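# Refit the meter cover onto its body's dowel pins

## Task

Seat the meter's cover back onto the meter body so that the cover's holes sit over the dowel pins, and finish with everything already in place still in place.

## Robot and tools

Robot: two arms, left_arm (on the +y side) and right_arm, each a six-joint arm ending in a sixteen-motor hand with thumb, index, middle and ring fingers. right_arm has a right hand; left_arm has a left hand built as its mirror. Nominal bases: left_arm at (-0.016, +0.331, +0.048) m, right_arm at (-0.016, -0.239, +0.032) m, both nearly unrotated.

Scene frame: origin at table-top height, halfway between the nominal bases; +x points forward over the table, +z up, +y toward left_arm. Arm names do not match left/right in the pictures. All reported positions (metres), quaternions (w, x, y, z), velocities and Hand targets are in this frame.

Hand point axes (right hand): +z runs along straight fingers toward the tips, +x crosses the palm away from the thumb, +y points out of the palm face (the face sits at y = -0.062). For the left hand, +x points toward the thumb instead. Bending fingers swing their tips toward +y. A rigid mast near the wrist on the palm side can strike objects.

execute_actions(actions, cameras). actions is a list of actions, run one after another; each action lasts 0.5 s and is a list of at most 15 rows, one row per 1/30 s control step; if fewer than 15 rows are given, the final row is repeated for the remaining steps. Each row is one flat list of 48 numbers, all in [-1, 1], covering both arms even when only one moves:
- numbers 1-6: left_arm dx, dy, dz, rx, ry, rz
- numbers 7-22: left hand motor goals
- 23, 24: left current_limit, speed
- 25-30: right_arm dx, dy, dz, rx, ry, rz
- 31-46: right hand motor goals
- 47, 48: right current_limit, speed.
The six arm numbers are an offset, not a pose: they move that arm's Hand target, measured from where the target stood when the action began, along scene-frame axes. Every row in an action refers to that same starting target, so rows are not cumulative, but successive actions are (sending the same offset again moves further). Scale: 1.0 = 0.6 m for dx, dy, dz and 180 degrees for the rotation vector rx, ry, rz, which turns the hand about its target position. A translation longer than 1.0 is scaled back along its direction. All zeros holds the arm and re-requests its current target.

Hand motor order, in every row and every result list: index_mcp, index_abd, index_pip, index_dip, thumb_cmc, thumb_axl, thumb_mcp, thumb_ipl, middle_mcp, middle_abd, middle_pip, middle_dip, ring_mcp, ring_abd, ring_pip, ring_dip. Each is an absolute goal angle, mapped linearly between the hinge's two stops; moving toward -1 curls (mcp, pip, dip bend toward the palm, thumb_cmc swings the thumb in front of the palm, abd swings away from the thumb). Straight values: mcp +0.75, abd 0.00, pip +0.58, dip +0.70; thumb_cmc +0.71, thumb_axl +0.68, thumb_mcp +0.23, thumb_ipl +0.17. A 0 is a real goal; to leave a hand unchanged, copy back its hand_goal, hand_current_limit and hand_speed.

current_limit: -1 to +1 maps to 0 to 550 mA (floor 11 mA); it caps grip force and also slows hinges; far below 0 fingers may not lift. speed: set-points travel at (speed + 1)/2 of 8.5 rad/s. Initial values +0.4 and -0.6; values persist until rewritten.

cameras: list of names (cam_high, cam_work, cam_left_wrist, cam_right_wrist), ["all"], or []. Omitted/null gives every camera for an empty actions list, none otherwise. An unknown name invalidates the call. An empty actions list just observes.

zoom_image(camera, region): enlarges part of that camera's newest image; region = [x0, y0, x1, y1] in pixels from the top-left, at most 504 wide and 504 high. Images are 672x504.

read_manual(section): returns licence texts only ("licences"); no motion.

finished_scene(scene): ends the scene permanently; scene is 1 and optional. The cover must stay seated with the robot not holding it.

Motion behaviour: each step the commanded orientation is limited to within 40 degrees of the measured one. Hand target in results is your last command after that limit, and the base for the next offsets. The hand often stops short of its target, and the elbow sags under load, so the hand sits lower than commanded; an all-zero action retries, or send the remaining gap as an offset, or aim higher. Tiny moves may not start. A few centimetres of error from friction or weight is normal and not proof of contact. To stop pressing on something, set the target back past the hand's actual position. A wrist near the first joint's axis can make the whole arm swing.

Results: end_effector_position and end_effector_quat_wxyz per arm; Hand target; joint positions, velocities (may say within noise or be omitted), joint torques (include gravity, offsets and noise; joints 3 and 4 wrap at ±28 N m); sampled step positions. Per hand: hand_goal (goals now set; resending keeps a grip), hand_measured (actual hinge positions on the same scale; resending these relaxes a grip), hand_current_ma (positive pushes toward -1), hand_state per motor: moving, goal, blocked, or overload. A finger presses only while its goal lies beyond the contact surface.

Heat builds from holding loads, long reaches or pushing against unreachable targets; MOTOR HOT appears at 85 °C and at 100 °C the arm goes limp (OVER-TEMPERATURE FAULT) for 30-60 s or more. Any arm stop discards new hand numbers while the old ones stay active. Never let the arms or hands touch or squeeze each other. Do not drop or release a moving part, strike fixed or heavy items, push very hard, or let anything leave the table. Loose items may occasionally get nudged by something else. The robot holds its last command while you think. Smooth, low-effort motion is preferred.

Each tool is called after "Request:" by a JSON object that holds its "op" and its "data".

## Session

Request:
{"op": "execute_actions", "data": {"actions": []}}

Scene clock: 0.00 s.
left_arm: end_effector_position=(+0.6449, +0.1505, +0.2432) hand_goal=(+0.754, +0.000, +0.576, +0.696, +0.714, +0.678, +0.226, +0.168, +0.754, +0.000, +0.576, +0.696, +0.754, +0.000, +0.576, +0.696) hand_measured=(+0.754, +0.000, +0.576, +0.696, +0.714, +0.678, +0.226, +0.168, +0.754, +0.000, +0.576, +0.696, +0.754, +0.000, +0.576, +0.696) hand_current_ma=(+0, +0, +0, +0, +0, +0, +0, +0, +0, +0, +0, +0, +0, +0, +0, +0) hand_state=(goal, goal, goal, goal, goal, goal, goal, goal, goal, goal, goal, goal, goal, goal, goal, goal) hand_current_limit=0.40 hand_speed=-0.60 end_effector_quat_wxyz=(+0.017, +0.363, +0.833, +0.418) | right_arm: end_effector_position=(+0.3583, -0.5132, +0.1129) hand_goal=(+0.754, +0.000, +0.576, +0.696, +0.714, +0.678, +0.226, +0.168, +0.754, +0.000, +0.576, +0.696, +0.754, +0.000, +0.576, +0.696) hand_measured=(+0.754, +0.000, +0.576, +0.696, +0.714, +0.678, +0.226, +0.168, +0.754, +0.000, +0.576, +0.696, +0.754, +0.000, +0.576, +0.696) hand_current_ma=(+0, +0, +0, +0, +0, +0, +0, +0, +0, +0, +0, +0, +0, +0, +0, +0) hand_state=(goal, goal, goal, goal, goal, goal, goal, goal, goal, goal, goal, goal, goal, goal, goal, goal) hand_current_limit=0.40 hand_speed=-0.60 end_effector_quat_wxyz=(-0.278, +0.749, -0.033, +0.600)
Joint positions: left_arm=[-0.531 2.206 1.995 -1.468 -0.859 -1.343] | right_arm=[-0.95 1.493 0.521 0.466 -1.311 1.557]
Joint velocities: within noise
Joint torques (N m): no reading
Heat: left arm: hottest elbow 35 °C; right arm: hottest shoulder 37 °C.
Hand target: left_arm +0.6484, +0.1484, +0.2467; +0.023, +0.360, +0.834, +0.417 | right_arm +0.3613, -0.5176, +0.1152; -0.276, +0.749, -0.031, +0.602

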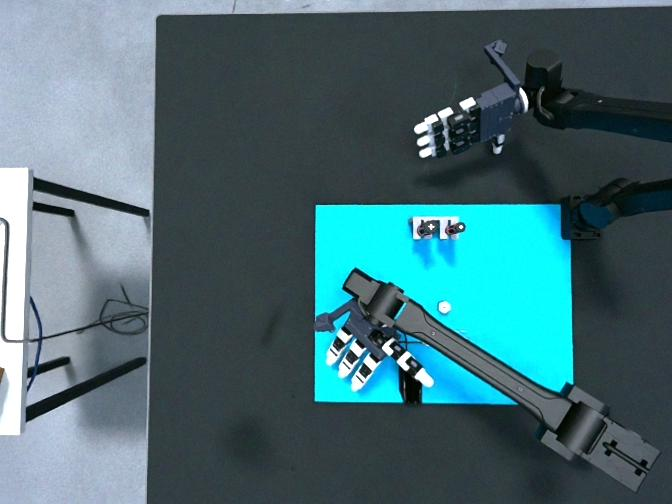

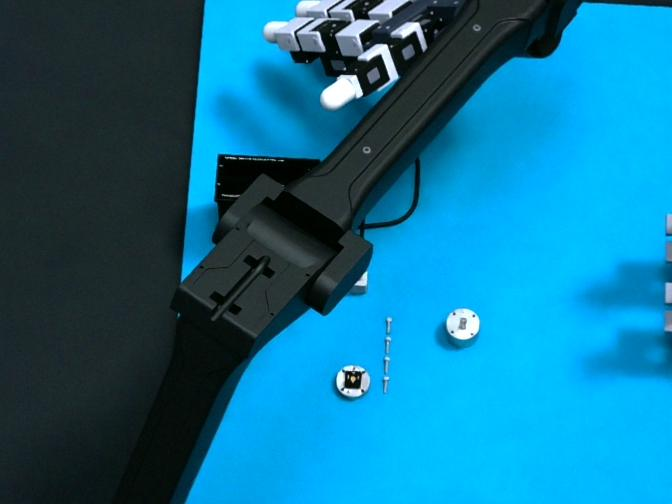

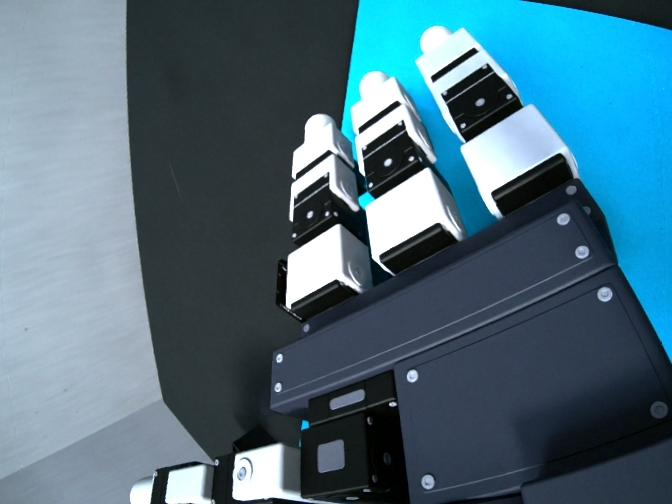

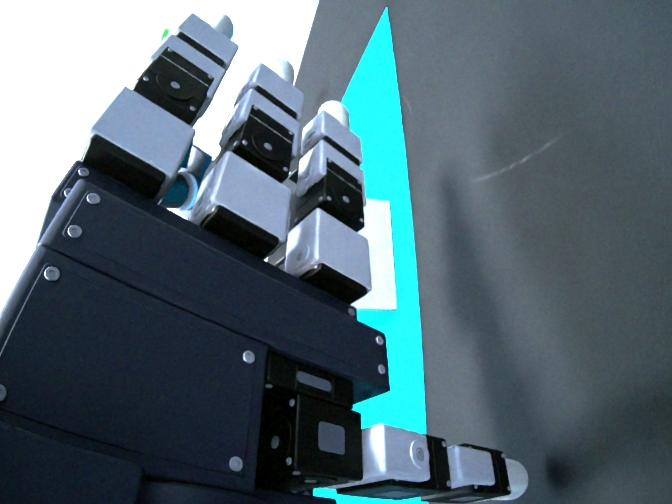

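Request:
{"op": "zoom_image", "data": {"camera": "cam_work", "region": [310, 270, 510, 420]}}

Request:
{"op": "zoom_image", "data": {"camera": "cam_high", "region": [380, 200, 500, 290]}}

Request:
{"op": "zoom_image", "data": {"camera": "cam_high", "region": [380, 290, 500, 380]}}

Request:
{"op": "zoom_image", "data": {"camera": "cam_work", "region": [172, 130, 472, 355]}}

Scaled by 2.520.

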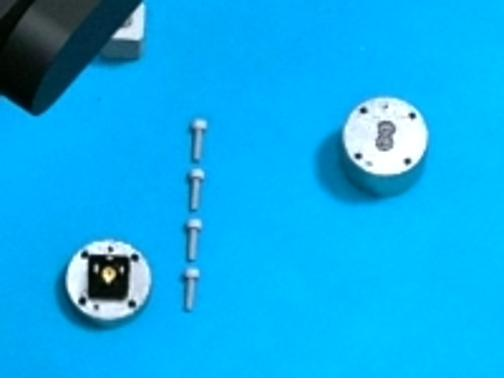

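Scaled by 4.200.

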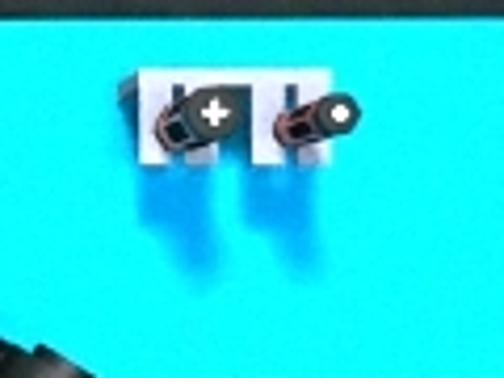

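Scaled by 4.200.

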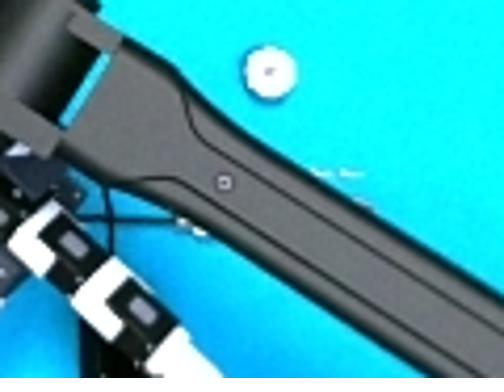

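Scaled by 1.680.

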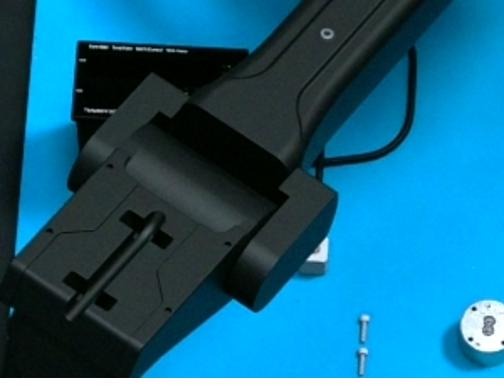

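Request:
{"op": "zoom_image", "data": {"camera": "cam_work", "region": [430, 300, 496, 350]}}

Request:
{"op": "zoom_image", "data": {"camera": "cam_work", "region": [320, 356, 386, 406]}}

Scaled by 7.636.

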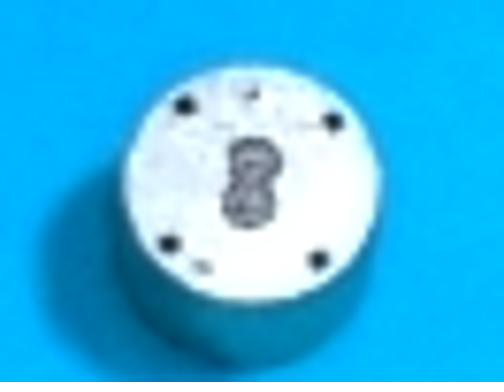

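Scaled by 7.636.

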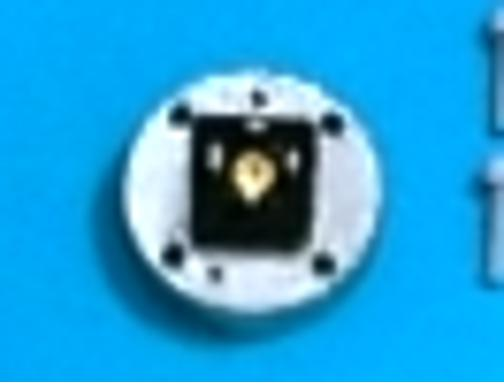

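Request:
{"op": "execute_actions", "data": {"actions": [[[0.030,0.147,0.033,0,0,0.0417,0.754,0,0.576,0.696,0.714,0.678,0.226,0.168,0.754,0,0.576,0.696,0.754,0,0.576,0.696,0.4,-0.6,0,0,0,0,0,0,0.754,0,0.576,0.696,0.714,0.678,0.226,0.168,0.754,0,0.576,0.696,0.754,0,0.576,0.696,0.4,-0.6]],[[0.011,0.150,0.033,0,0,0.0417,0.754,0,0.576,0.696,0.714,0.678,0.226,0.168,0.754,0,0.576,0.696,0.754,0,0.576,0.696,0.4,-0.6,0,0,0,0,0,0,0.754,0,0.576,0.696,0.714,0.678,0.226,0.168,0.754,0,0.576,0.696,0.754,0,0.576,0.696,0.4,-0.6]],[[-0.009,0.150,0.0,0,0,0.0417,0.754,0,0.576,0.696,0.714,0.678,0.226,0.168,0.754,0,0.576,0.696,0.754,0,0.576,0.696,0.4,-0.6,0,0,0,0,0,0,0.754,0,0.576,0.696,0.714,0.678,0.226,0.168,0.754,0,0.576,0.696,0.754,0,0.576,0.696,0.4,-0.6]],[[-0.028,0.1475,0.0,0,0,0.0417,0.754,0,0.576,0.696,0.714,0.678,0.226,0.168,0.754,0,0.576,0.696,0.754,0,0.576,0.696,0.4,-0.6,0,0,0,0,0,0,0.754,0,0.576,0.696,0.714,0.678,0.226,0.168,0.754,0,0.576,0.696,0.754,0,0.576,0.696,0.4,-0.6]],[[-0.047,0.143,0.0,0,0,0.0417,0.754,0,0.576,0.696,0.714,0.678,0.226,0.168,0.754,0,0.576,0.696,0.754,0,0.576,0.696,0.4,-0.6,0,0,0,0,0,0,0.754,0,0.576,0.696,0.714,0.678,0.226,0.168,0.754,0,0.576,0.696,0.754,0,0.576,0.696,0.4,-0.6]],[[-0.066,0.135,0.0,0,0,0.0417,0.754,0,0.576,0.696,0.714,0.678,0.226,0.168,0.754,0,0.576,0.696,0.754,0,0.576,0.696,0.4,-0.6,0,0,0,0,0,0,0.754,0,0.576,0.696,0.714,0.678,0.226,0.168,0.754,0,0.576,0.696,0.754,0,0.576,0.696,0.4,-0.6]]], "cameras": ["all"]}}

Scene clock: 194.87 s.
left_arm: end_effector_position=(+0.5735, +0.6752, +0.2674) hand_goal=(+0.754, +0.000, +0.576, +0.696, +0.714, +0.678, +0.226, +0.168, +0.754, +0.000, +0.576, +0.696, +0.754, +0.000, +0.576, +0.696) hand_measured=(+0.758, +0.000, +0.576, +0.696, +0.718, +0.678, +0.226, +0.168, +0.758, +0.000, +0.576, +0.696, +0.758, +0.000, +0.576, +0.696) hand_current_ma=(+10, +0, +1, +0, +10, -1, -2, -1, +11, +0, +1, +0, +12, +0, +1, +0) hand_state=(goal, goal, goal, goal, goal, goal, goal, goal, goal, goal, goal, goal, goal, goal, goal, goal) hand_current_limit=0.40 hand_speed=-0.60 end_effector_quat_wxyz=(-0.157, +0.018, +0.907, +0.390) | right_arm: end_effector_position=(+0.3583, -0.5132, +0.1129) hand_goal=(+0.754, +0.000, +0.576, +0.696, +0.714, +0.678, +0.226, +0.168, +0.754, +0.000, +0.576, +0.696, +0.754, +0.000, +0.576, +0.696) hand_measured=(+0.752, +0.000, +0.576, +0.696, +0.712, +0.678, +0.226, +0.168, +0.752, +0.000, +0.576, +0.696, +0.752, +0.000, +0.576, +0.696) hand_current_ma=(-4, +1, +1, +0, -4, -1, +0, -1, -4, +1, +1, +0, -5, +1, +1, +0) hand_state=(goal, goal, goal, goal, goal, goal, goal, goal, goal, goal, goal, goal, goal, goal, goal, goal) hand_current_limit=0.40 hand_speed=-0.60 end_effector_quat_wxyz=(-0.278, +0.749, -0.033, +0.600)
Joint positions: left_arm=[0.262 2.194 2.038 -1.547 -0.859 -1.343] | right_arm=[-0.95 1.493 0.521 0.466 -1.311 1.557]
Joint torques (N m): left_arm=[-0.5 -20.84 10.41 0.13 -0.81 0.07] | right_arm=[0.67 -7.71 6.94 2.02 -0.56 -0.08]
Heat: left arm: hottest elbow 42 °C; right arm: hottest shoulder 37 °C.
Hand target: left_arm +0.5831, +0.6717, +0.2862; -0.138, +0.014, +0.908, +0.394 | right_arm +0.3613, -0.5176, +0.1152; -0.276, +0.749, -0.031, +0.602
Off the commanded pose: left_arm 0.021 m, 2 deg | right_arm 0.006 m, 0 deg.
Step readings (end_effector_position of left_arm | right_arm):
0: (+0.6449, +0.1505, +0.2432) | (+0.3583, -0.5132, +0.1129)
1: (+0.6449, +0.1505, +0.2432) | (+0.3583, -0.5132, +0.1129)
2: (+0.6451, +0.1519, +0.2432) | (+0.3583, -0.5132, +0.1129)
4: (+0.6463, +0.1600, +0.2434) | (+0.3583, -0.5132, +0.1129)
8: (+0.6533, +0.1981, +0.2436) | (+0.3583, -0.5132, +0.1129)
15: (+0.6612, +0.2551, +0.2438) | (+0.3583, -0.5132, +0.1129)
16: (+0.6612, +0.2569, +0.2438) | (+0.3583, -0.5132, +0.1129)
17: (+0.6612, +0.2588, +0.2441) | (+0.3583, -0.5132, +0.1129)
19: (+0.6611, +0.2640, +0.2460) | (+0.3583, -0.5132, +0.1129)
23: (+0.6625, +0.2901, +0.2522) | (+0.3583, -0.5132, +0.1129)
30: (+0.6658, +0.3372, +0.2636) | (+0.3583, -0.5132, +0.1129)
31: (+0.6660, +0.3395, +0.2643) | (+0.3583, -0.5132, +0.1129)
32: (+0.6660, +0.3431, +0.2643) | (+0.3583, -0.5132, +0.1129)
34: (+0.6658, +0.3499, +0.2646) | (+0.3583, -0.5132, +0.1129)
38: (+0.6642, +0.3803, +0.2646) | (+0.3583, -0.5132, +0.1129)
45: (+0.6587, +0.4282, +0.2646) | (+0.3583, -0.5132, +0.1129)
46: (+0.6584, +0.4300, +0.2646) | (+0.3583, -0.5132, +0.1129)
47: (+0.6580, +0.4329, +0.2646) | (+0.3583, -0.5132, +0.1129)
49: (+0.6571, +0.4388, +0.2646) | (+0.3583, -0.5132, +0.1129)
53: (+0.6518, +0.4674, +0.2646) | (+0.3583, -0.5132, +0.1129)
60: (+0.6403, +0.5152, +0.2649) | (+0.3583, -0.5132, +0.1129)
61: (+0.6398, +0.5172, +0.2650) | (+0.3583, -0.5132, +0.1129)
62: (+0.6389, +0.5202, +0.2650) | (+0.3583, -0.5132, +0.1129)
64: (+0.6371, +0.5262, +0.2650) | (+0.3583, -0.5132, +0.1129)
68: (+0.6281, +0.5541, +0.2650) | (+0.3583, -0.5132, +0.1129)
75: (+0.6106, +0.5995, +0.2653) | (+0.3583, -0.5132, +0.1129)
76: (+0.6099, +0.6014, +0.2656) | (+0.3583, -0.5132, +0.1129)
77: (+0.6088, +0.6041, +0.2656) | (+0.3583, -0.5132, +0.1129)
79: (+0.6062, +0.6098, +0.2656) | (+0.3583, -0.5132, +0.1129)
83: (+0.5937, +0.6361, +0.2656) | (+0.3583, -0.5132, +0.1129)
90: (+0.5704, +0.6788, +0.2656) | (+0.3583, -0.5132, +0.1129)
camera_calibration:
cam_left_wrist: T_world_to_cam=[[0.639929, -0.403804, -0.653784, 0.0414342], [-0.310349, -0.914138, 0.260836, 0.680615], [-0.702975, 0.0359846, -0.710303, 0.691712], [0, 0, 0, 1]] pos_world=[0.67097, 0.614016, 0.340885]

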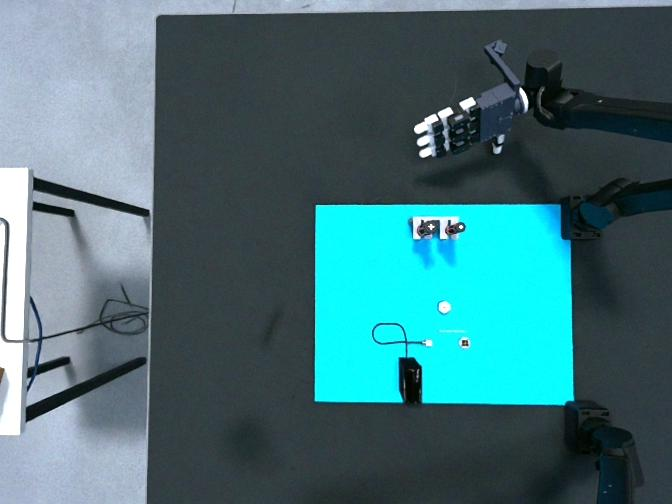

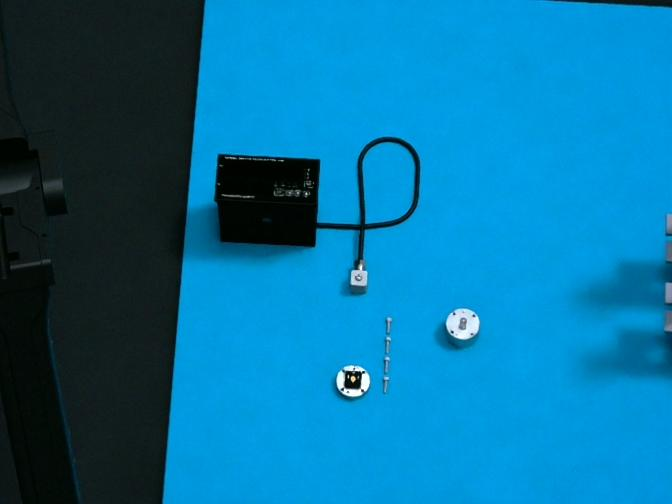

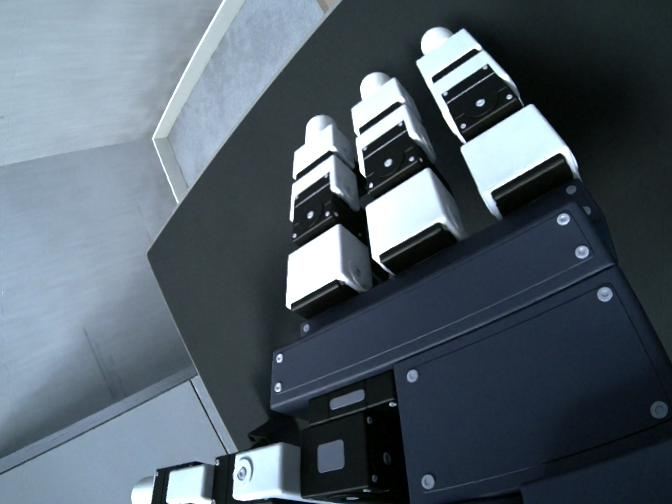

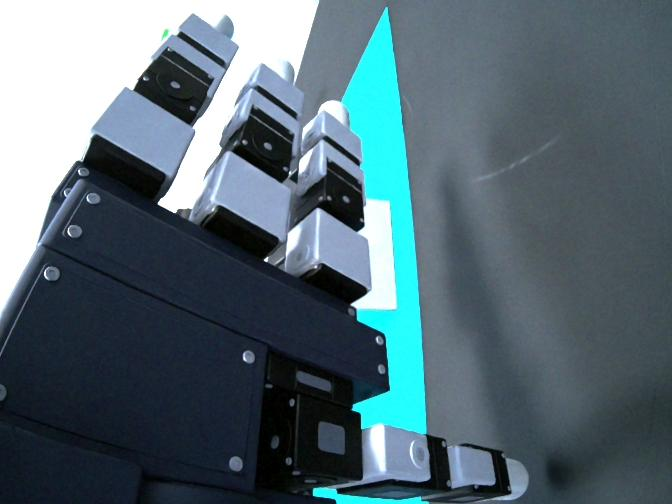

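Request:
{"op": "zoom_image", "data": {"camera": "cam_work", "region": [336, 250, 382, 300]}}

Request:
{"op": "zoom_image", "data": {"camera": "cam_work", "region": [440, 305, 486, 351]}}

Request:
{"op": "zoom_image", "data": {"camera": "cam_work", "region": [330, 360, 376, 406]}}

Request:
{"op": "zoom_image", "data": {"camera": "cam_work", "region": [210, 145, 330, 250]}}

Request:
{"op": "zoom_image", "data": {"camera": "cam_high", "region": [425, 290, 485, 360]}}

Scaled by 10.080.

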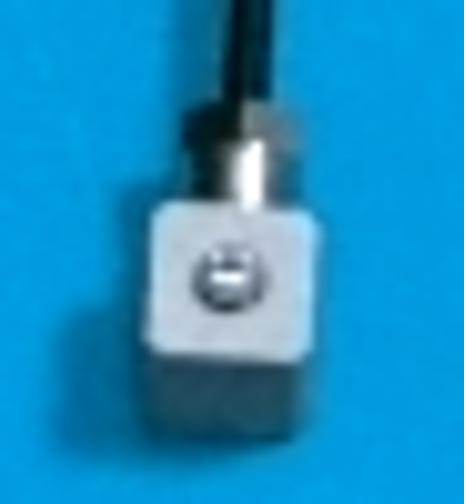

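Scaled by 10.957.

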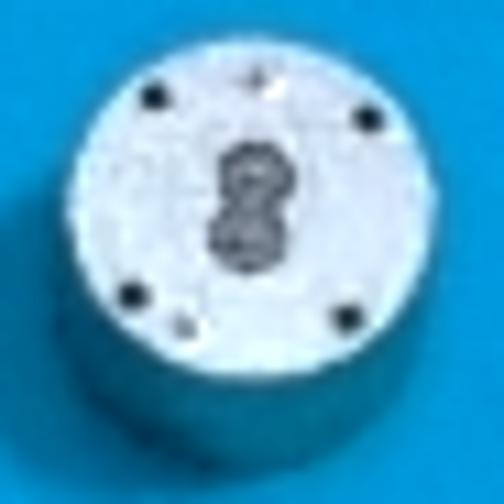

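Scaled by 10.957.

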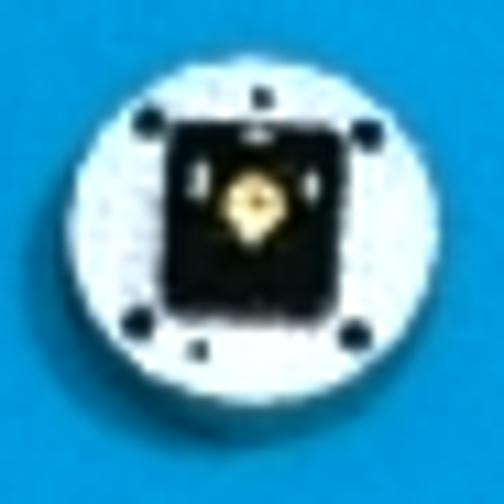

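Scaled by 4.200.

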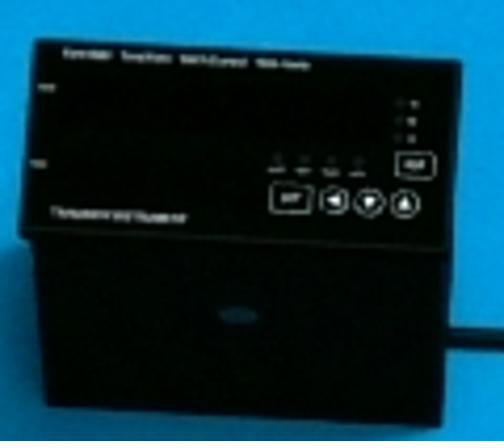

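Scaled by 7.200.

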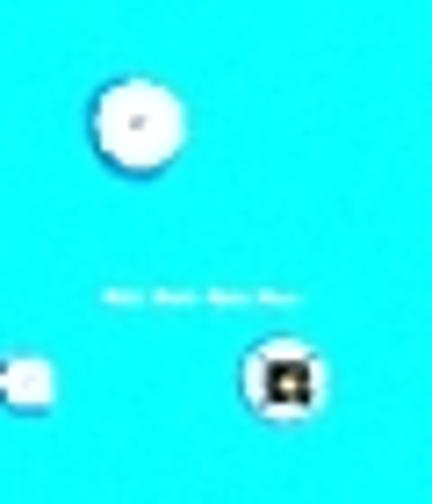

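Request:
{"op": "execute_actions", "data": {"actions": [[[-0.0385,-0.0862,0.023,-0.129,-0.0478,0.0098,0.754,0.133,0.576,0.696,0.714,0.678,0.226,0.168,0.754,-0.133,0.576,0.696,0.343,0,-0.3,0.696,0.4,-0.6,0,0,0,0,0,0,0.754,0,0.576,0.696,0.714,0.678,0.226,0.168,0.754,0,0.576,0.696,0.754,0,0.576,0.696,0.4,-0.6]],[[-0.05,-0.1,0,-0.129,-0.0478,0.0098,0.754,0.133,0.576,0.696,0.714,0.678,0.226,0.168,0.754,-0.133,0.576,0.696,0.343,0,-0.3,0.696,0.4,-0.6,0,0,0,0,0,0,0.754,0,0.576,0.696,0.714,0.678,0.226,0.168,0.754,0,0.576,0.696,0.754,0,0.576,0.696,0.4,-0.6]],[[-0.0017,-0.1183,0,0,0,-0.1683,0.754,0.133,0.576,0.696,0.714,0.678,0.226,0.168,0.754,-0.133,0.576,0.696,0.343,0,-0.3,0.696,0.4,-0.6,0,0,0,0,0,0,0.754,0,0.576,0.696,0.714,0.678,0.226,0.168,0.754,0,0.576,0.696,0.754,0,0.576,0.696,0.4,-0.6]],[[-0.0183,-0.1483,0,0,0,-0.1683,0.754,0.133,0.576,0.696,0.714,0.678,0.226,0.168,0.754,-0.133,0.576,0.696,0.343,0,-0.3,0.696,0.4,-0.6,0,0,0,0,0,0,0.754,0,0.576,0.696,0.714,0.678,0.226,0.168,0.754,0,0.576,0.696,0.754,0,0.576,0.696,0.4,-0.6]],[[-0.0492,-0.1667,0,0,0,-0.1683,0.754,0.133,0.576,0.696,0.714,0.678,0.226,0.168,0.754,-0.133,0.576,0.696,0.343,0,-0.3,0.696,0.4,-0.6,0,0,0,0,0,0,0.754,0,0.576,0.696,0.714,0.678,0.226,0.168,0.754,0,0.576,0.696,0.754,0,0.576,0.696,0.4,-0.6]],[[-0.0825,-0.165,0,0,0,-0.1683,0.754,0.133,0.576,0.696,0.714,0.678,0.226,0.168,0.754,-0.133,0.576,0.696,0.343,0,-0.3,0.696,0.4,-0.6,0,0,0,0,0,0,0.754,0,0.576,0.696,0.714,0.678,0.226,0.168,0.754,0,0.576,0.696,0.754,0,0.576,0.696,0.4,-0.6]],[[-0.1117,-0.1483,0,0,0,-0.1683,0.754,0.133,0.576,0.696,0.714,0.678,0.226,0.168,0.754,-0.133,0.576,0.696,0.343,0,-0.3,0.696,0.4,-0.6,0,0,0,0,0,0,0.754,0,0.576,0.696,0.714,0.678,0.226,0.168,0.754,0,0.576,0.696,0.754,0,0.576,0.696,0.4,-0.6]],[[-0.1283,-0.1183,0,0,0,-0.1683,0.754,0.133,0.576,0.696,0.714,0.678,0.226,0.168,0.754,-0.133,0.576,0.696,0.343,0,-0.3,0.696,0.4,-0.6,0,0,0,0,0,0,0.754,0,0.576,0.696,0.714,0.678,0.226,0.168,0.754,0,0.576,0.696,0.754,0,0.576,0.696,0.4,-0.6]]], "cameras": ["cam_work","cam_left_wrist","cam_high"]}}

Scene clock: 394.30 s.
left_arm: end_effector_position=(+0.2937, +0.0469, +0.2956) hand_goal=(+0.754, +0.134, +0.576, +0.696, +0.714, +0.678, +0.226, +0.168, +0.754, -0.132, +0.576, +0.696, +0.344, +0.000, -0.300, +0.696) hand_measured=(+0.752, +0.132, +0.576, +0.696, +0.714, +0.678, +0.224, +0.168, +0.752, -0.132, +0.576, +0.696, +0.348, +0.000, -0.294, +0.696) hand_current_ma=(-5, -4, +0, +0, -1, -1, -8, -1, -5, +2, +0, +0, +10, +0, +16, +0) hand_state=(goal, goal, goal, goal, goal, goal, goal, goal, goal, goal, goal, goal, goal, goal, goal, goal) hand_current_limit=0.40 hand_speed=-0.60 end_effector_quat_wxyz=(-0.007, +1.000, +0.013, -0.004) | right_arm: end_effector_position=(+0.3583, -0.5132, +0.1129) hand_goal=(+0.754, +0.000, +0.576, +0.696, +0.714, +0.678, +0.226, +0.168, +0.754, +0.000, +0.576, +0.696, +0.754, +0.000, +0.576, +0.696) hand_measured=(+0.752, +0.000, +0.576, +0.696, +0.712, +0.678, +0.226, +0.168, +0.752, +0.000, +0.576, +0.696, +0.752, +0.000, +0.576, +0.696) hand_current_ma=(-4, +1, +1, +0, -4, -1, +0, -1, -4, +1, +1, +0, -5, +1, +1, +0) hand_state=(goal, goal, goal, goal, goal, goal, goal, goal, goal, goal, goal, goal, goal, goal, goal, goal) hand_current_limit=0.40 hand_speed=-0.60 end_effector_quat_wxyz=(-0.278, +0.749, -0.033, +0.600)
Joint positions: left_arm=[-0.599 1.258 1.218 -1.546 -0.006 0.934] | right_arm=[-0.95 1.493 0.521 0.466 -1.311 1.557]
Joint torques (N m): left_arm=[-0.15 -8.47 8.58 1.25 0.19 0.18] | right_arm=[1.14 -8.35 6.94 2.15 -0.58 -0.04]
Heat: left arm: hottest shoulder 44 °C; right arm: hottest shoulder 37 °C.
Hand target: left_arm +0.2950, +0.0412, +0.3000; -0.001, +1.000, +0.003, +0.000 | right_arm +0.3613, -0.5176, +0.1152; -0.276, +0.749, -0.031, +0.602
Off the commanded pose: left_arm 0.007 m, 1 deg | right_arm 0.006 m, 0 deg.
Step readings (end_effector_position of left_arm | right_arm):
0: (+0.5735, +0.6752, +0.2674) | (+0.3583, -0.5132, +0.1129)
1: (+0.5733, +0.6745, +0.2654) | (+0.3583, -0.5132, +0.1129)
2: (+0.5723, +0.6698, +0.2570) | (+0.3583, -0.5132, +0.1129)
4: (+0.5674, +0.6563, +0.2400) | (+0.3583, -0.5132, +0.1129)
8: (+0.5620, +0.6314, +0.2519) | (+0.3583, -0.5132, +0.1129)
15: (+0.5552, +0.6185, +0.3017) | (+0.3583, -0.5132, +0.1129)
16: (+0.5553, +0.6167, +0.3019) | (+0.3583, -0.5132, +0.1129)
17: (+0.5553, +0.6094, +0.2956) | (+0.3583, -0.5132, +0.1129)
19: (+0.5550, +0.5889, +0.2795) | (+0.3583, -0.5132, +0.1129)
23: (+0.5470, +0.5614, +0.2779) | (+0.3583, -0.5132, +0.1129)
30: (+0.5369, +0.5538, +0.3057) | (+0.3583, -0.5132, +0.1129)
31: (+0.5360, +0.5537, +0.3069) | (+0.3583, -0.5132, +0.1129)
32: (+0.5346, +0.5519, +0.3060) | (+0.3583, -0.5132, +0.1129)
34: (+0.5239, +0.5453, +0.2986) | (+0.3583, -0.5132, +0.1129)
38: (+0.5128, +0.5144, +0.2870) | (+0.3583, -0.5132, +0.1129)
45: (+0.5255, +0.4823, +0.2958) | (+0.3583, -0.5132, +0.1129)
46: (+0.5259, +0.4822, +0.2967) | (+0.3583, -0.5132, +0.1129)
47: (+0.5257, +0.4802, +0.2966) | (+0.3583, -0.5132, +0.1129)
49: (+0.5172, +0.4710, +0.2918) | (+0.3583, -0.5132, +0.1129)
53: (+0.5048, +0.4299, +0.2876) | (+0.3583, -0.5132, +0.1129)
60: (+0.5136, +0.3962, +0.3018) | (+0.3583, -0.5132, +0.1129)
61: (+0.5141, +0.3956, +0.3019) | (+0.3583, -0.5132, +0.1129)
62: (+0.5135, +0.3926, +0.3002) | (+0.3583, -0.5132, +0.1129)
64: (+0.5041, +0.3808, +0.2925) | (+0.3583, -0.5132, +0.1129)
68: (+0.4850, +0.3349, +0.2861) | (+0.3583, -0.5132, +0.1129)
75: (+0.4842, +0.3001, +0.3009) | (+0.3583, -0.5132, +0.1129)
76: (+0.4845, +0.2990, +0.3008) | (+0.3583, -0.5132, +0.1129)
77: (+0.4830, +0.2963, +0.2991) | (+0.3583, -0.5132, +0.1129)
79: (+0.4725, +0.2822, +0.2927) | (+0.3583, -0.5132, +0.1129)
83: (+0.4460, +0.2356, +0.2881) | (+0.3583, -0.5132, +0.1129)
90: (+0.4358, +0.2054, +0.2984) | (+0.3583, -0.5132, +0.1129)
91: (+0.4355, +0.2042, +0.2981) | (+0.3583, -0.5132, +0.1129)
92: (+0.4336, +0.2013, +0.2973) | (+0.3583, -0.5132, +0.1129)
94: (+0.4214, +0.1868, +0.2933) | (+0.3583, -0.5132, +0.1129)
98: (+0.3880, +0.1431, +0.2915) | (+0.3583, -0.5132, +0.1129)
105: (+0.3716, +0.1185, +0.2966) | (+0.3583, -0.5132, +0.1129)
106: (+0.3708, +0.1176, +0.2966) | (+0.3583, -0.5132, +0.1129)
107: (+0.3682, +0.1147, +0.2964) | (+0.3583, -0.5132, +0.1129)
109: (+0.3550, +0.1018, +0.2947) | (+0.3583, -0.5132, +0.1129)
113: (+0.3176, +0.0656, +0.2943) | (+0.3583, -0.5132, +0.1129)
120: (+0.2965, +0.0478, +0.2955) | (+0.3583, -0.5132, +0.1129)
camera_calibration:
cam_left_wrist: T_world_to_cam=[[-0.782585, 0.620285, 0.052993, 0.146102], [0.448424, 0.502611, 0.73912, -0.418513], [0.43183, 0.602187, -0.671486, 0.166413], [0, 0, 0, 1]] pos_world=[0.230147, 0.0195122, 0.413332]
Images, in order (width x height): cam_high 672x504, cam_work 672x504, cam_left_wrist 672x504.

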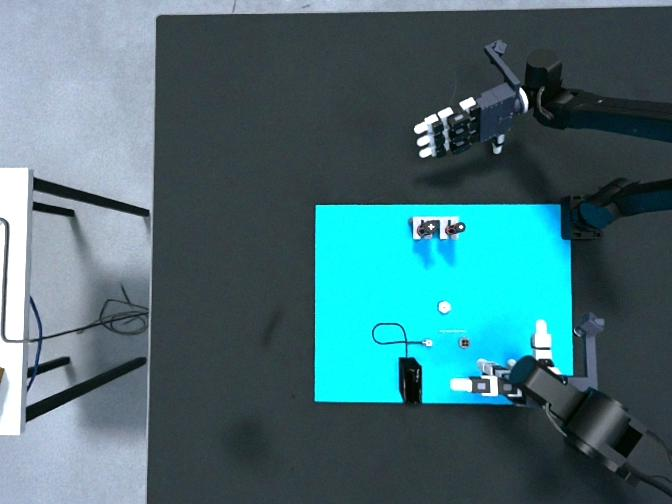

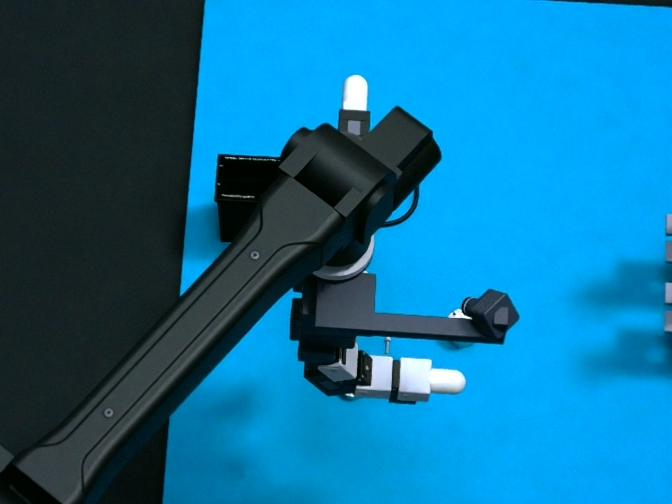

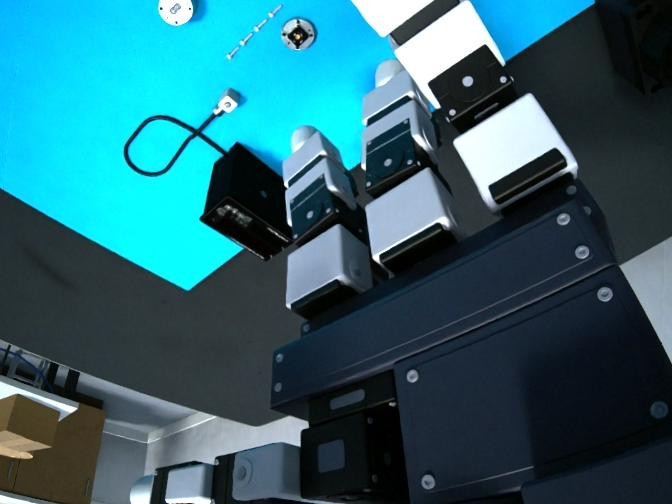

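Request:
{"op": "execute_actions", "data": {"actions": [[[0.029,-0.0033,-0.0833,0,0,0,0.754,0.133,0.576,0.696,0.714,0.678,0.226,0.168,0.754,-0.133,0.576,0.696,0.343,0,-0.3,0.696,0.4,-0.6,0,0,0,0,0,0,0.754,0,0.576,0.696,0.714,0.678,0.226,0.168,0.754,0,0.576,0.696,0.754,0,0.576,0.696,0.4,-0.6]],[[0.029,-0.0033,-0.0833,0,0,0,0.754,0.133,0.576,0.696,0.714,0.678,0.226,0.168,0.754,-0.133,0.576,0.696,0.343,0,-0.3,0.696,0.4,-0.6,0,0,0,0,0,0,0.754,0,0.576,0.696,0.714,0.678,0.226,0.168,0.754,0,0.576,0.696,0.754,0,0.576,0.696,0.4,-0.6]]], "cameras": ["cam_work","cam_left_wrist","cam_high"]}}

Request:
{"op": "zoom_image", "data": {"camera": "cam_left_wrist", "region": [200, 0, 480, 210]}}

Scene clock: 435.20 s.
left_arm: end_effector_position=(+0.3253, +0.0369, +0.2003) hand_goal=(+0.754, +0.134, +0.576, +0.696, +0.714, +0.678, +0.226, +0.168, +0.754, -0.132, +0.576, +0.696, +0.344, +0.000, -0.300, +0.696) hand_measured=(+0.752, +0.132, +0.576, +0.696, +0.714, +0.678, +0.224, +0.168, +0.752, -0.132, +0.576, +0.696, +0.348, +0.000, -0.294, +0.696) hand_current_ma=(-5, -4, +0, +0, -1, -1, -8, -1, -5, +2, +0, +0, +10, +0, +16, +0) hand_state=(goal, goal, goal, goal, goal, goal, goal, goal, goal, goal, goal, goal, goal, goal, goal, goal) hand_current_limit=0.40 hand_speed=-0.60 end_effector_quat_wxyz=(-0.005, +1.000, +0.005, -0.002) | right_arm: end_effector_position=(+0.3583, -0.5132, +0.1129) hand_goal=(+0.754, +0.000, +0.576, +0.696, +0.714, +0.678, +0.226, +0.168, +0.754, +0.000, +0.576, +0.696, +0.754, +0.000, +0.576, +0.696) hand_measured=(+0.752, +0.000, +0.576, +0.696, +0.712, +0.678, +0.226, +0.168, +0.752, +0.000, +0.576, +0.696, +0.752, +0.000, +0.576, +0.696) hand_current_ma=(-4, +1, +1, +0, -4, -1, +0, -1, -4, +1, +1, +0, -5, +1, +1, +0) hand_state=(goal, goal, goal, goal, goal, goal, goal, goal, goal, goal, goal, goal, goal, goal, goal, goal) hand_current_limit=0.40 hand_speed=-0.60 end_effector_quat_wxyz=(-0.278, +0.749, -0.033, +0.600)
Joint positions: left_arm=[-0.57 1.384 1.08 -1.276 -0.006 0.979] | right_arm=[-0.95 1.493 0.521 0.466 -1.311 1.557]
Joint torques (N m): left_arm=[1.38 -9.7 7.39 1.32 0.2 0.15] | right_arm=[1.14 -8.06 6.93 2 -0.55 -0.05]
Heat: left arm: hottest elbow 43 °C; right arm: hottest shoulder 37 °C.
Hand target: left_arm +0.3297, +0.0371, +0.1999; -0.001, +1.000, +0.003, +0.000 | right_arm +0.3613, -0.5176, +0.1152; -0.276, +0.749, -0.031, +0.602
Off the commanded pose: left_arm 0.005 m, 1 deg | right_arm 0.006 m, 0 deg.
Step readings (end_effector_position of left_arm | right_arm):
0: (+0.2936, +0.0468, +0.2956) | (+0.3583, -0.5132, +0.1129)
1: (+0.2937, +0.0467, +0.2956) | (+0.3583, -0.5132, +0.1129)
2: (+0.2951, +0.0456, +0.2948) | (+0.3583, -0.5132, +0.1129)
4: (+0.2992, +0.0423, +0.2895) | (+0.3583, -0.5132, +0.1129)
8: (+0.3028, +0.0403, +0.2662) | (+0.3583, -0.5132, +0.1129)
15: (+0.3074, +0.0388, +0.2508) | (+0.3583, -0.5132, +0.1129)
16: (+0.3077, +0.0384, +0.2509) | (+0.3583, -0.5132, +0.1129)
17: (+0.3093, +0.0375, +0.2496) | (+0.3583, -0.5132, +0.1129)
19: (+0.3142, +0.0360, +0.2436) | (+0.3583, -0.5132, +0.1129)
23: (+0.3210, +0.0379, +0.2177) | (+0.3583, -0.5132, +0.1129)
30: (+0.3248, +0.0373, +0.2001) | (+0.3583, -0.5132, +0.1129)
camera_calibration:
cam_left_wrist: T_world_to_cam=[[-0.772756, 0.632922, 0.0475155, 0.179478], [0.4535, 0.498214, 0.739, -0.358798], [0.444057, 0.592615, -0.672028, 0.0912083], [0, 0, 0, 1]] pos_world=[0.260906, 0.0111111, 0.317919]
Images, in order (width x height): cam_high 672x504, cam_work 672x504, cam_left_wrist 672x504.

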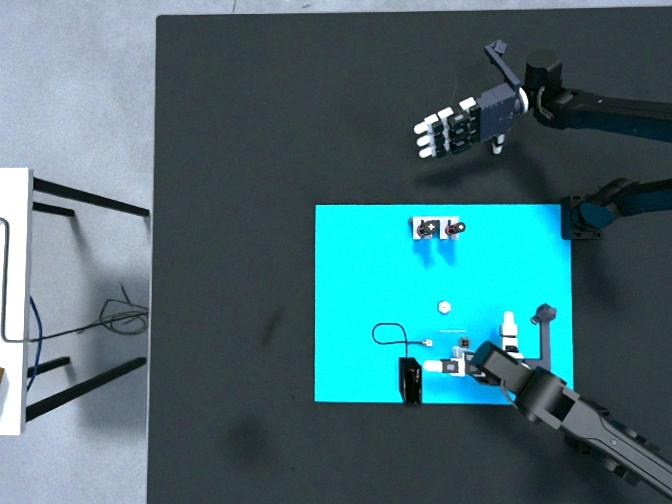

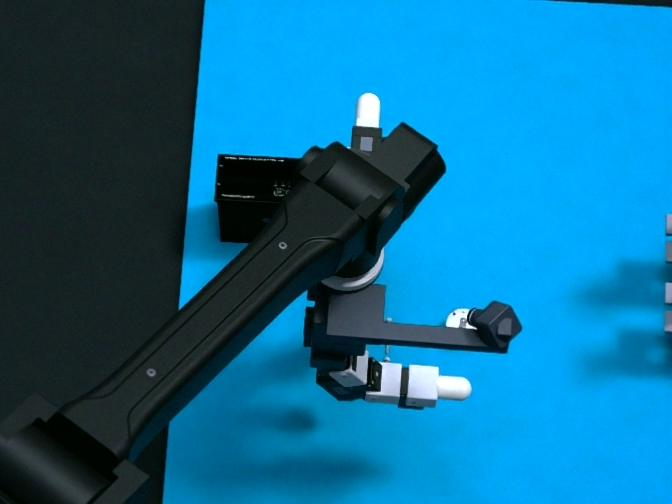

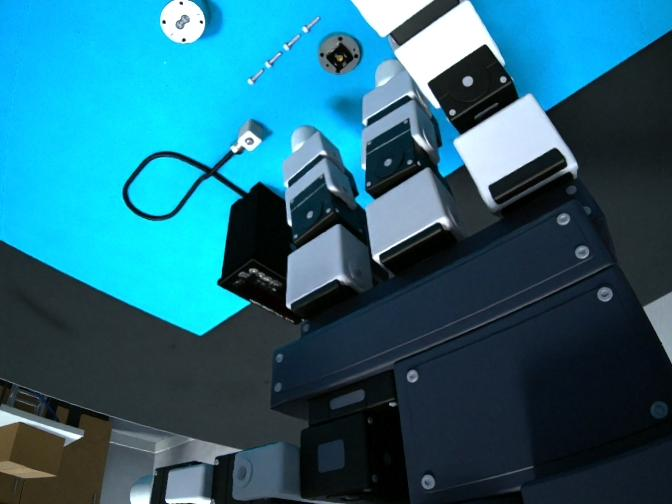

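Scaled by 1.800 from the camera's 672x504 image, which has a finer 960x720 frame.

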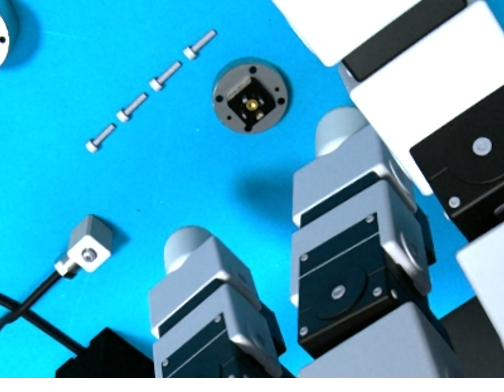

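Request:
{"op": "execute_actions", "data": {"actions": [[[0.004,0.0,-0.0467,0,0,0,0.754,0.133,0.576,0.696,0.714,0.678,0.226,0.168,0.754,-0.133,0.576,0.696,0.343,0,-0.3,0.696,0.4,-0.6,0,0,0,0,0,0,0.754,0,0.576,0.696,0.714,0.678,0.226,0.168,0.754,0,0.576,0.696,0.754,0,0.576,0.696,0.4,-0.6]],[[0.0,0.0,-0.0467,0,0,0,0.754,0.133,0.576,0.696,0.714,0.678,0.226,0.168,0.754,-0.133,0.576,0.696,0.343,0,-0.3,0.696,0.4,-0.6,0,0,0,0,0,0,0.754,0,0.576,0.696,0.714,0.678,0.226,0.168,0.754,0,0.576,0.696,0.754,0,0.576,0.696,0.4,-0.6]]], "cameras": ["cam_work","cam_left_wrist"]}}

Request:
{"op": "zoom_image", "data": {"camera": "cam_left_wrist", "region": [250, 20, 450, 170]}}

Scene clock: 461.97 s.
left_arm: end_effector_position=(+0.3285, +0.0353, +0.1482) hand_goal=(+0.754, +0.134, +0.576, +0.696, +0.714, +0.678, +0.226, +0.168, +0.754, -0.132, +0.576, +0.696, +0.344, +0.000, -0.300, +0.696) hand_measured=(+0.752, +0.132, +0.576, +0.696, +0.714, +0.678, +0.224, +0.168, +0.752, -0.132, +0.576, +0.696, +0.348, +0.000, -0.294, +0.696) hand_current_ma=(-5, -4, +0, +0, -1, -1, -8, -1, -5, +2, +0, +0, +10, +0, +16, +0) hand_state=(goal, goal, goal, goal, goal, goal, goal, goal, goal, goal, goal, goal, goal, goal, goal, goal) hand_current_limit=0.40 hand_speed=-0.60 end_effector_quat_wxyz=(-0.002, +1.000, +0.003, +0.002) | right_arm: end_effector_position=(+0.3583, -0.5132, +0.1129) hand_goal=(+0.754, +0.000, +0.576, +0.696, +0.714, +0.678, +0.226, +0.168, +0.754, +0.000, +0.576, +0.696, +0.754, +0.000, +0.576, +0.696) hand_measured=(+0.752, +0.000, +0.576, +0.696, +0.712, +0.678, +0.226, +0.168, +0.752, +0.000, +0.576, +0.696, +0.752, +0.000, +0.576, +0.696) hand_current_ma=(-4, +1, +1, +0, -4, -1, +0, -1, -4, +1, +1, +0, -5, +1, +1, +0) hand_state=(goal, goal, goal, goal, goal, goal, goal, goal, goal, goal, goal, goal, goal, goal, goal, goal) hand_current_limit=0.40 hand_speed=-0.60 end_effector_quat_wxyz=(-0.278, +0.749, -0.033, +0.600)
Joint positions: left_arm=[-0.568 1.442 0.99 -1.12 -0.006 0.983] | right_arm=[-0.95 1.493 0.521 0.466 -1.311 1.557]
Joint torques (N m): left_arm=[1.55 -9.35 6.79 1.42 0.17 0.15] | right_arm=[0.91 -7.94 7.02 2.15 -0.55 -0.05]
Heat: left arm: hottest elbow 43 °C; right arm: hottest shoulder 37 °C.
Hand target: left_arm +0.3322, +0.0373, +0.1439; -0.001, +1.000, +0.003, +0.000 | right_arm +0.3613, -0.5176, +0.1152; -0.276, +0.749, -0.031, +0.602
Off the commanded pose: left_arm 0.006 m, 0 deg | right_arm 0.006 m, 0 deg.
Step readings (end_effector_position of left_arm | right_arm):
0: (+0.3252, +0.0369, +0.2003) | (+0.3583, -0.5132, +0.1129)
1: (+0.3254, +0.0367, +0.2003) | (+0.3583, -0.5132, +0.1129)
2: (+0.3262, +0.0362, +0.1998) | (+0.3583, -0.5132, +0.1129)
4: (+0.3282, +0.0348, +0.1968) | (+0.3583, -0.5132, +0.1129)
8: (+0.3278, +0.0354, +0.1852) | (+0.3583, -0.5132, +0.1129)
15: (+0.3282, +0.0355, +0.1771) | (+0.3583, -0.5132, +0.1129)
16: (+0.3285, +0.0353, +0.1771) | (+0.3583, -0.5132, +0.1129)
17: (+0.3293, +0.0348, +0.1765) | (+0.3583, -0.5132, +0.1129)
19: (+0.3305, +0.0340, +0.1721) | (+0.3583, -0.5132, +0.1129)
23: (+0.3282, +0.0355, +0.1571) | (+0.3583, -0.5132, +0.1129)
30: (+0.3281, +0.0356, +0.1481) | (+0.3583, -0.5132, +0.1129)
camera_calibration:
cam_left_wrist: T_world_to_cam=[[-0.771651, 0.634884, 0.038431, 0.186368], [0.448996, 0.50093, 0.739913, -0.319627], [0.450508, 0.58821, -0.671604, 0.0537007], [0, 0, 0, 1]] pos_world=[0.26313, 0.0102014, 0.265399]
Images, in order (width x height): cam_work 672x504, cam_left_wrist 672x504.

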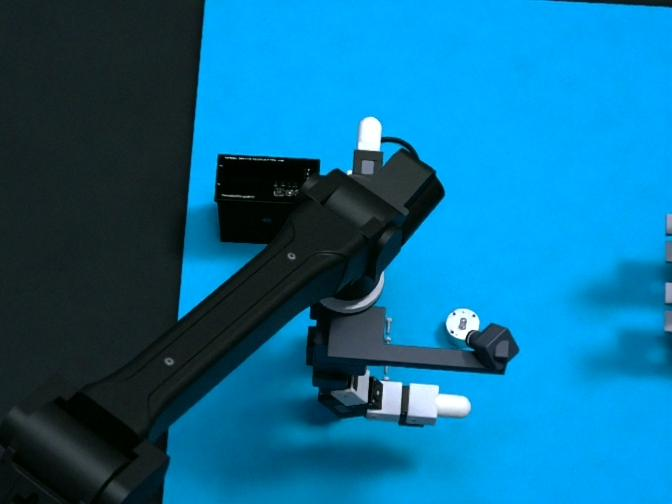

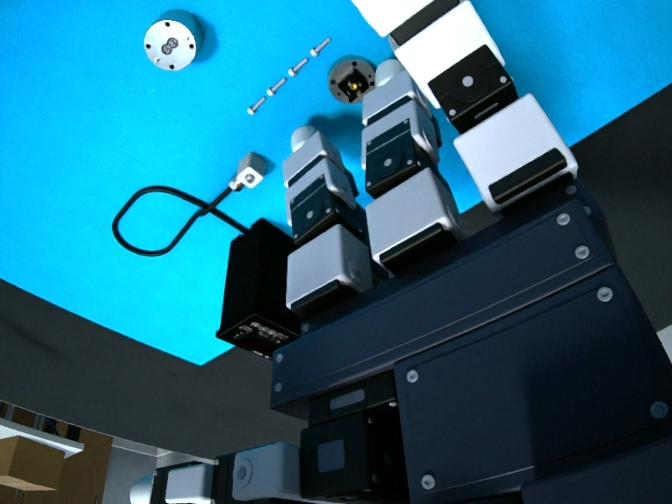

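Scaled by 2.520 from the camera's 672x504 image, which has a finer 960x720 frame.

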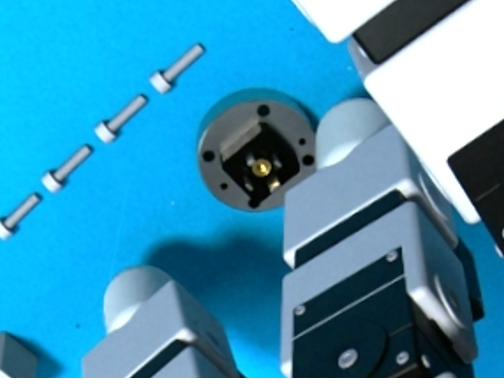

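Request:
{"op": "execute_actions", "data": {"actions": [[[-0.0125,0.0017,-0.0367,0,0,0,0.754,0.133,0.576,0.696,0.714,0.678,0.226,0.168,0.754,-0.133,0.576,0.696,0.343,0,-0.3,0.696,0.4,-0.6,0,0,0,0,0,0,0.754,0,0.576,0.696,0.714,0.678,0.226,0.168,0.754,0,0.576,0.696,0.754,0,0.576,0.696,0.4,-0.6]]], "cameras": ["cam_left_wrist"]}}

Request:
{"op": "zoom_image", "data": {"camera": "cam_left_wrist", "region": [260, 40, 430, 170]}}

Scene clock: 489.27 s.
left_arm: end_effector_position=(+0.3235, +0.0385, +0.1302) hand_goal=(+0.754, +0.134, +0.576, +0.696, +0.714, +0.678, +0.226, +0.168, +0.754, -0.132, +0.576, +0.696, +0.344, +0.000, -0.300, +0.696) hand_measured=(+0.758, +0.126, +0.578, +0.696, +0.714, +0.678, +0.224, +0.168, +0.752, -0.132, +0.576, +0.696, +0.348, +0.000, -0.294, +0.696) hand_current_ma=(+8, -18, +5, +0, -1, -1, -9, -1, -5, +2, +0, +0, +11, +0, +16, +0) hand_state=(goal, goal, goal, goal, goal, goal, goal, goal, goal, goal, goal, goal, goal, goal, goal, goal) hand_current_limit=0.40 hand_speed=-0.60 end_effector_quat_wxyz=(-0.001, +1.000, +0.004, +0.004) | right_arm: end_effector_position=(+0.3583, -0.5132, +0.1129) hand_goal=(+0.754, +0.000, +0.576, +0.696, +0.714, +0.678, +0.226, +0.168, +0.754, +0.000, +0.576, +0.696, +0.754, +0.000, +0.576, +0.696) hand_measured=(+0.752, +0.000, +0.576, +0.696, +0.712, +0.678, +0.226, +0.168, +0.752, +0.000, +0.576, +0.696, +0.752, +0.000, +0.576, +0.696) hand_current_ma=(-4, +1, +1, +0, -4, -1, +0, -1, -4, +1, +1, +0, -5, +1, +1, +0) hand_state=(goal, goal, goal, goal, goal, goal, goal, goal, goal, goal, goal, goal, goal, goal, goal, goal) hand_current_limit=0.40 hand_speed=-0.60 end_effector_quat_wxyz=(-0.278, +0.749, -0.033, +0.600)
Joint positions: left_arm=[-0.568 1.447 0.942 -1.061 -0.005 0.983] | right_arm=[-0.95 1.493 0.521 0.466 -1.311 1.557]
Joint torques (N m): left_arm=[0.5 -8.7 6.32 1.73 0.19 0.09] | right_arm=[1.26 -7.94 6.9 2.02 -0.54 -0.04]
Heat: left arm: hottest elbow 42 °C; right arm: hottest shoulder 37 °C.
Hand target: left_arm +0.3247, +0.0382, +0.1219; -0.001, +1.000, +0.003, +0.000 | right_arm +0.3613, -0.5176, +0.1152; -0.276, +0.749, -0.031, +0.602
Off the commanded pose: left_arm 0.008 m, 0 deg | right_arm 0.006 m, 0 deg.
Step readings (end_effector_position of left_arm | right_arm):
0: (+0.3285, +0.0353, +0.1482) | (+0.3583, -0.5132, +0.1129)
1: (+0.3286, +0.0352, +0.1481) | (+0.3583, -0.5132, +0.1129)
2: (+0.3289, +0.0350, +0.1474) | (+0.3583, -0.5132, +0.1129)
4: (+0.3289, +0.0350, +0.1435) | (+0.3583, -0.5132, +0.1129)
8: (+0.3236, +0.0385, +0.1326) | (+0.3583, -0.5132, +0.1129)
15: (+0.3235, +0.0385, +0.1302) | (+0.3583, -0.5132, +0.1129)
camera_calibration:
cam_left_wrist: T_world_to_cam=[[-0.771765, 0.635048, 0.0330384, 0.181907], [0.445832, 0.503303, 0.740216, -0.304853], [0.453445, 0.586003, -0.671557, 0.041159], [0, 0, 0, 1]] pos_world=[0.257639, 0.0137946, 0.247287]
Images, in order (width x height): cam_left_wrist 672x504.

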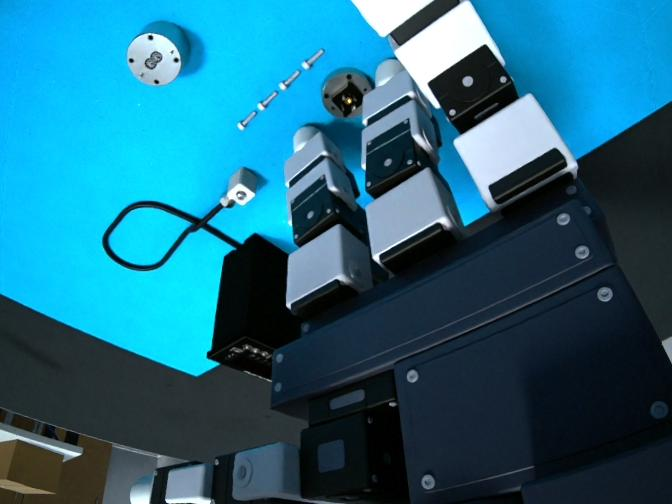

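Scaled by 2.965 from the camera's 672x504 image, which has a finer 960x720 frame.

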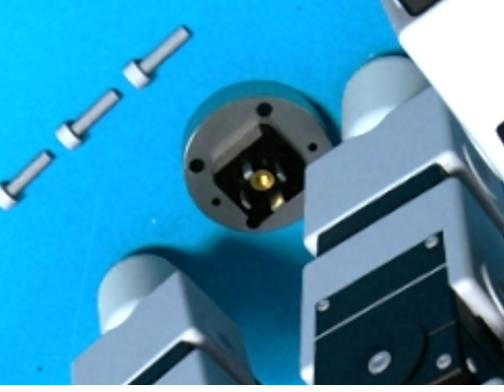

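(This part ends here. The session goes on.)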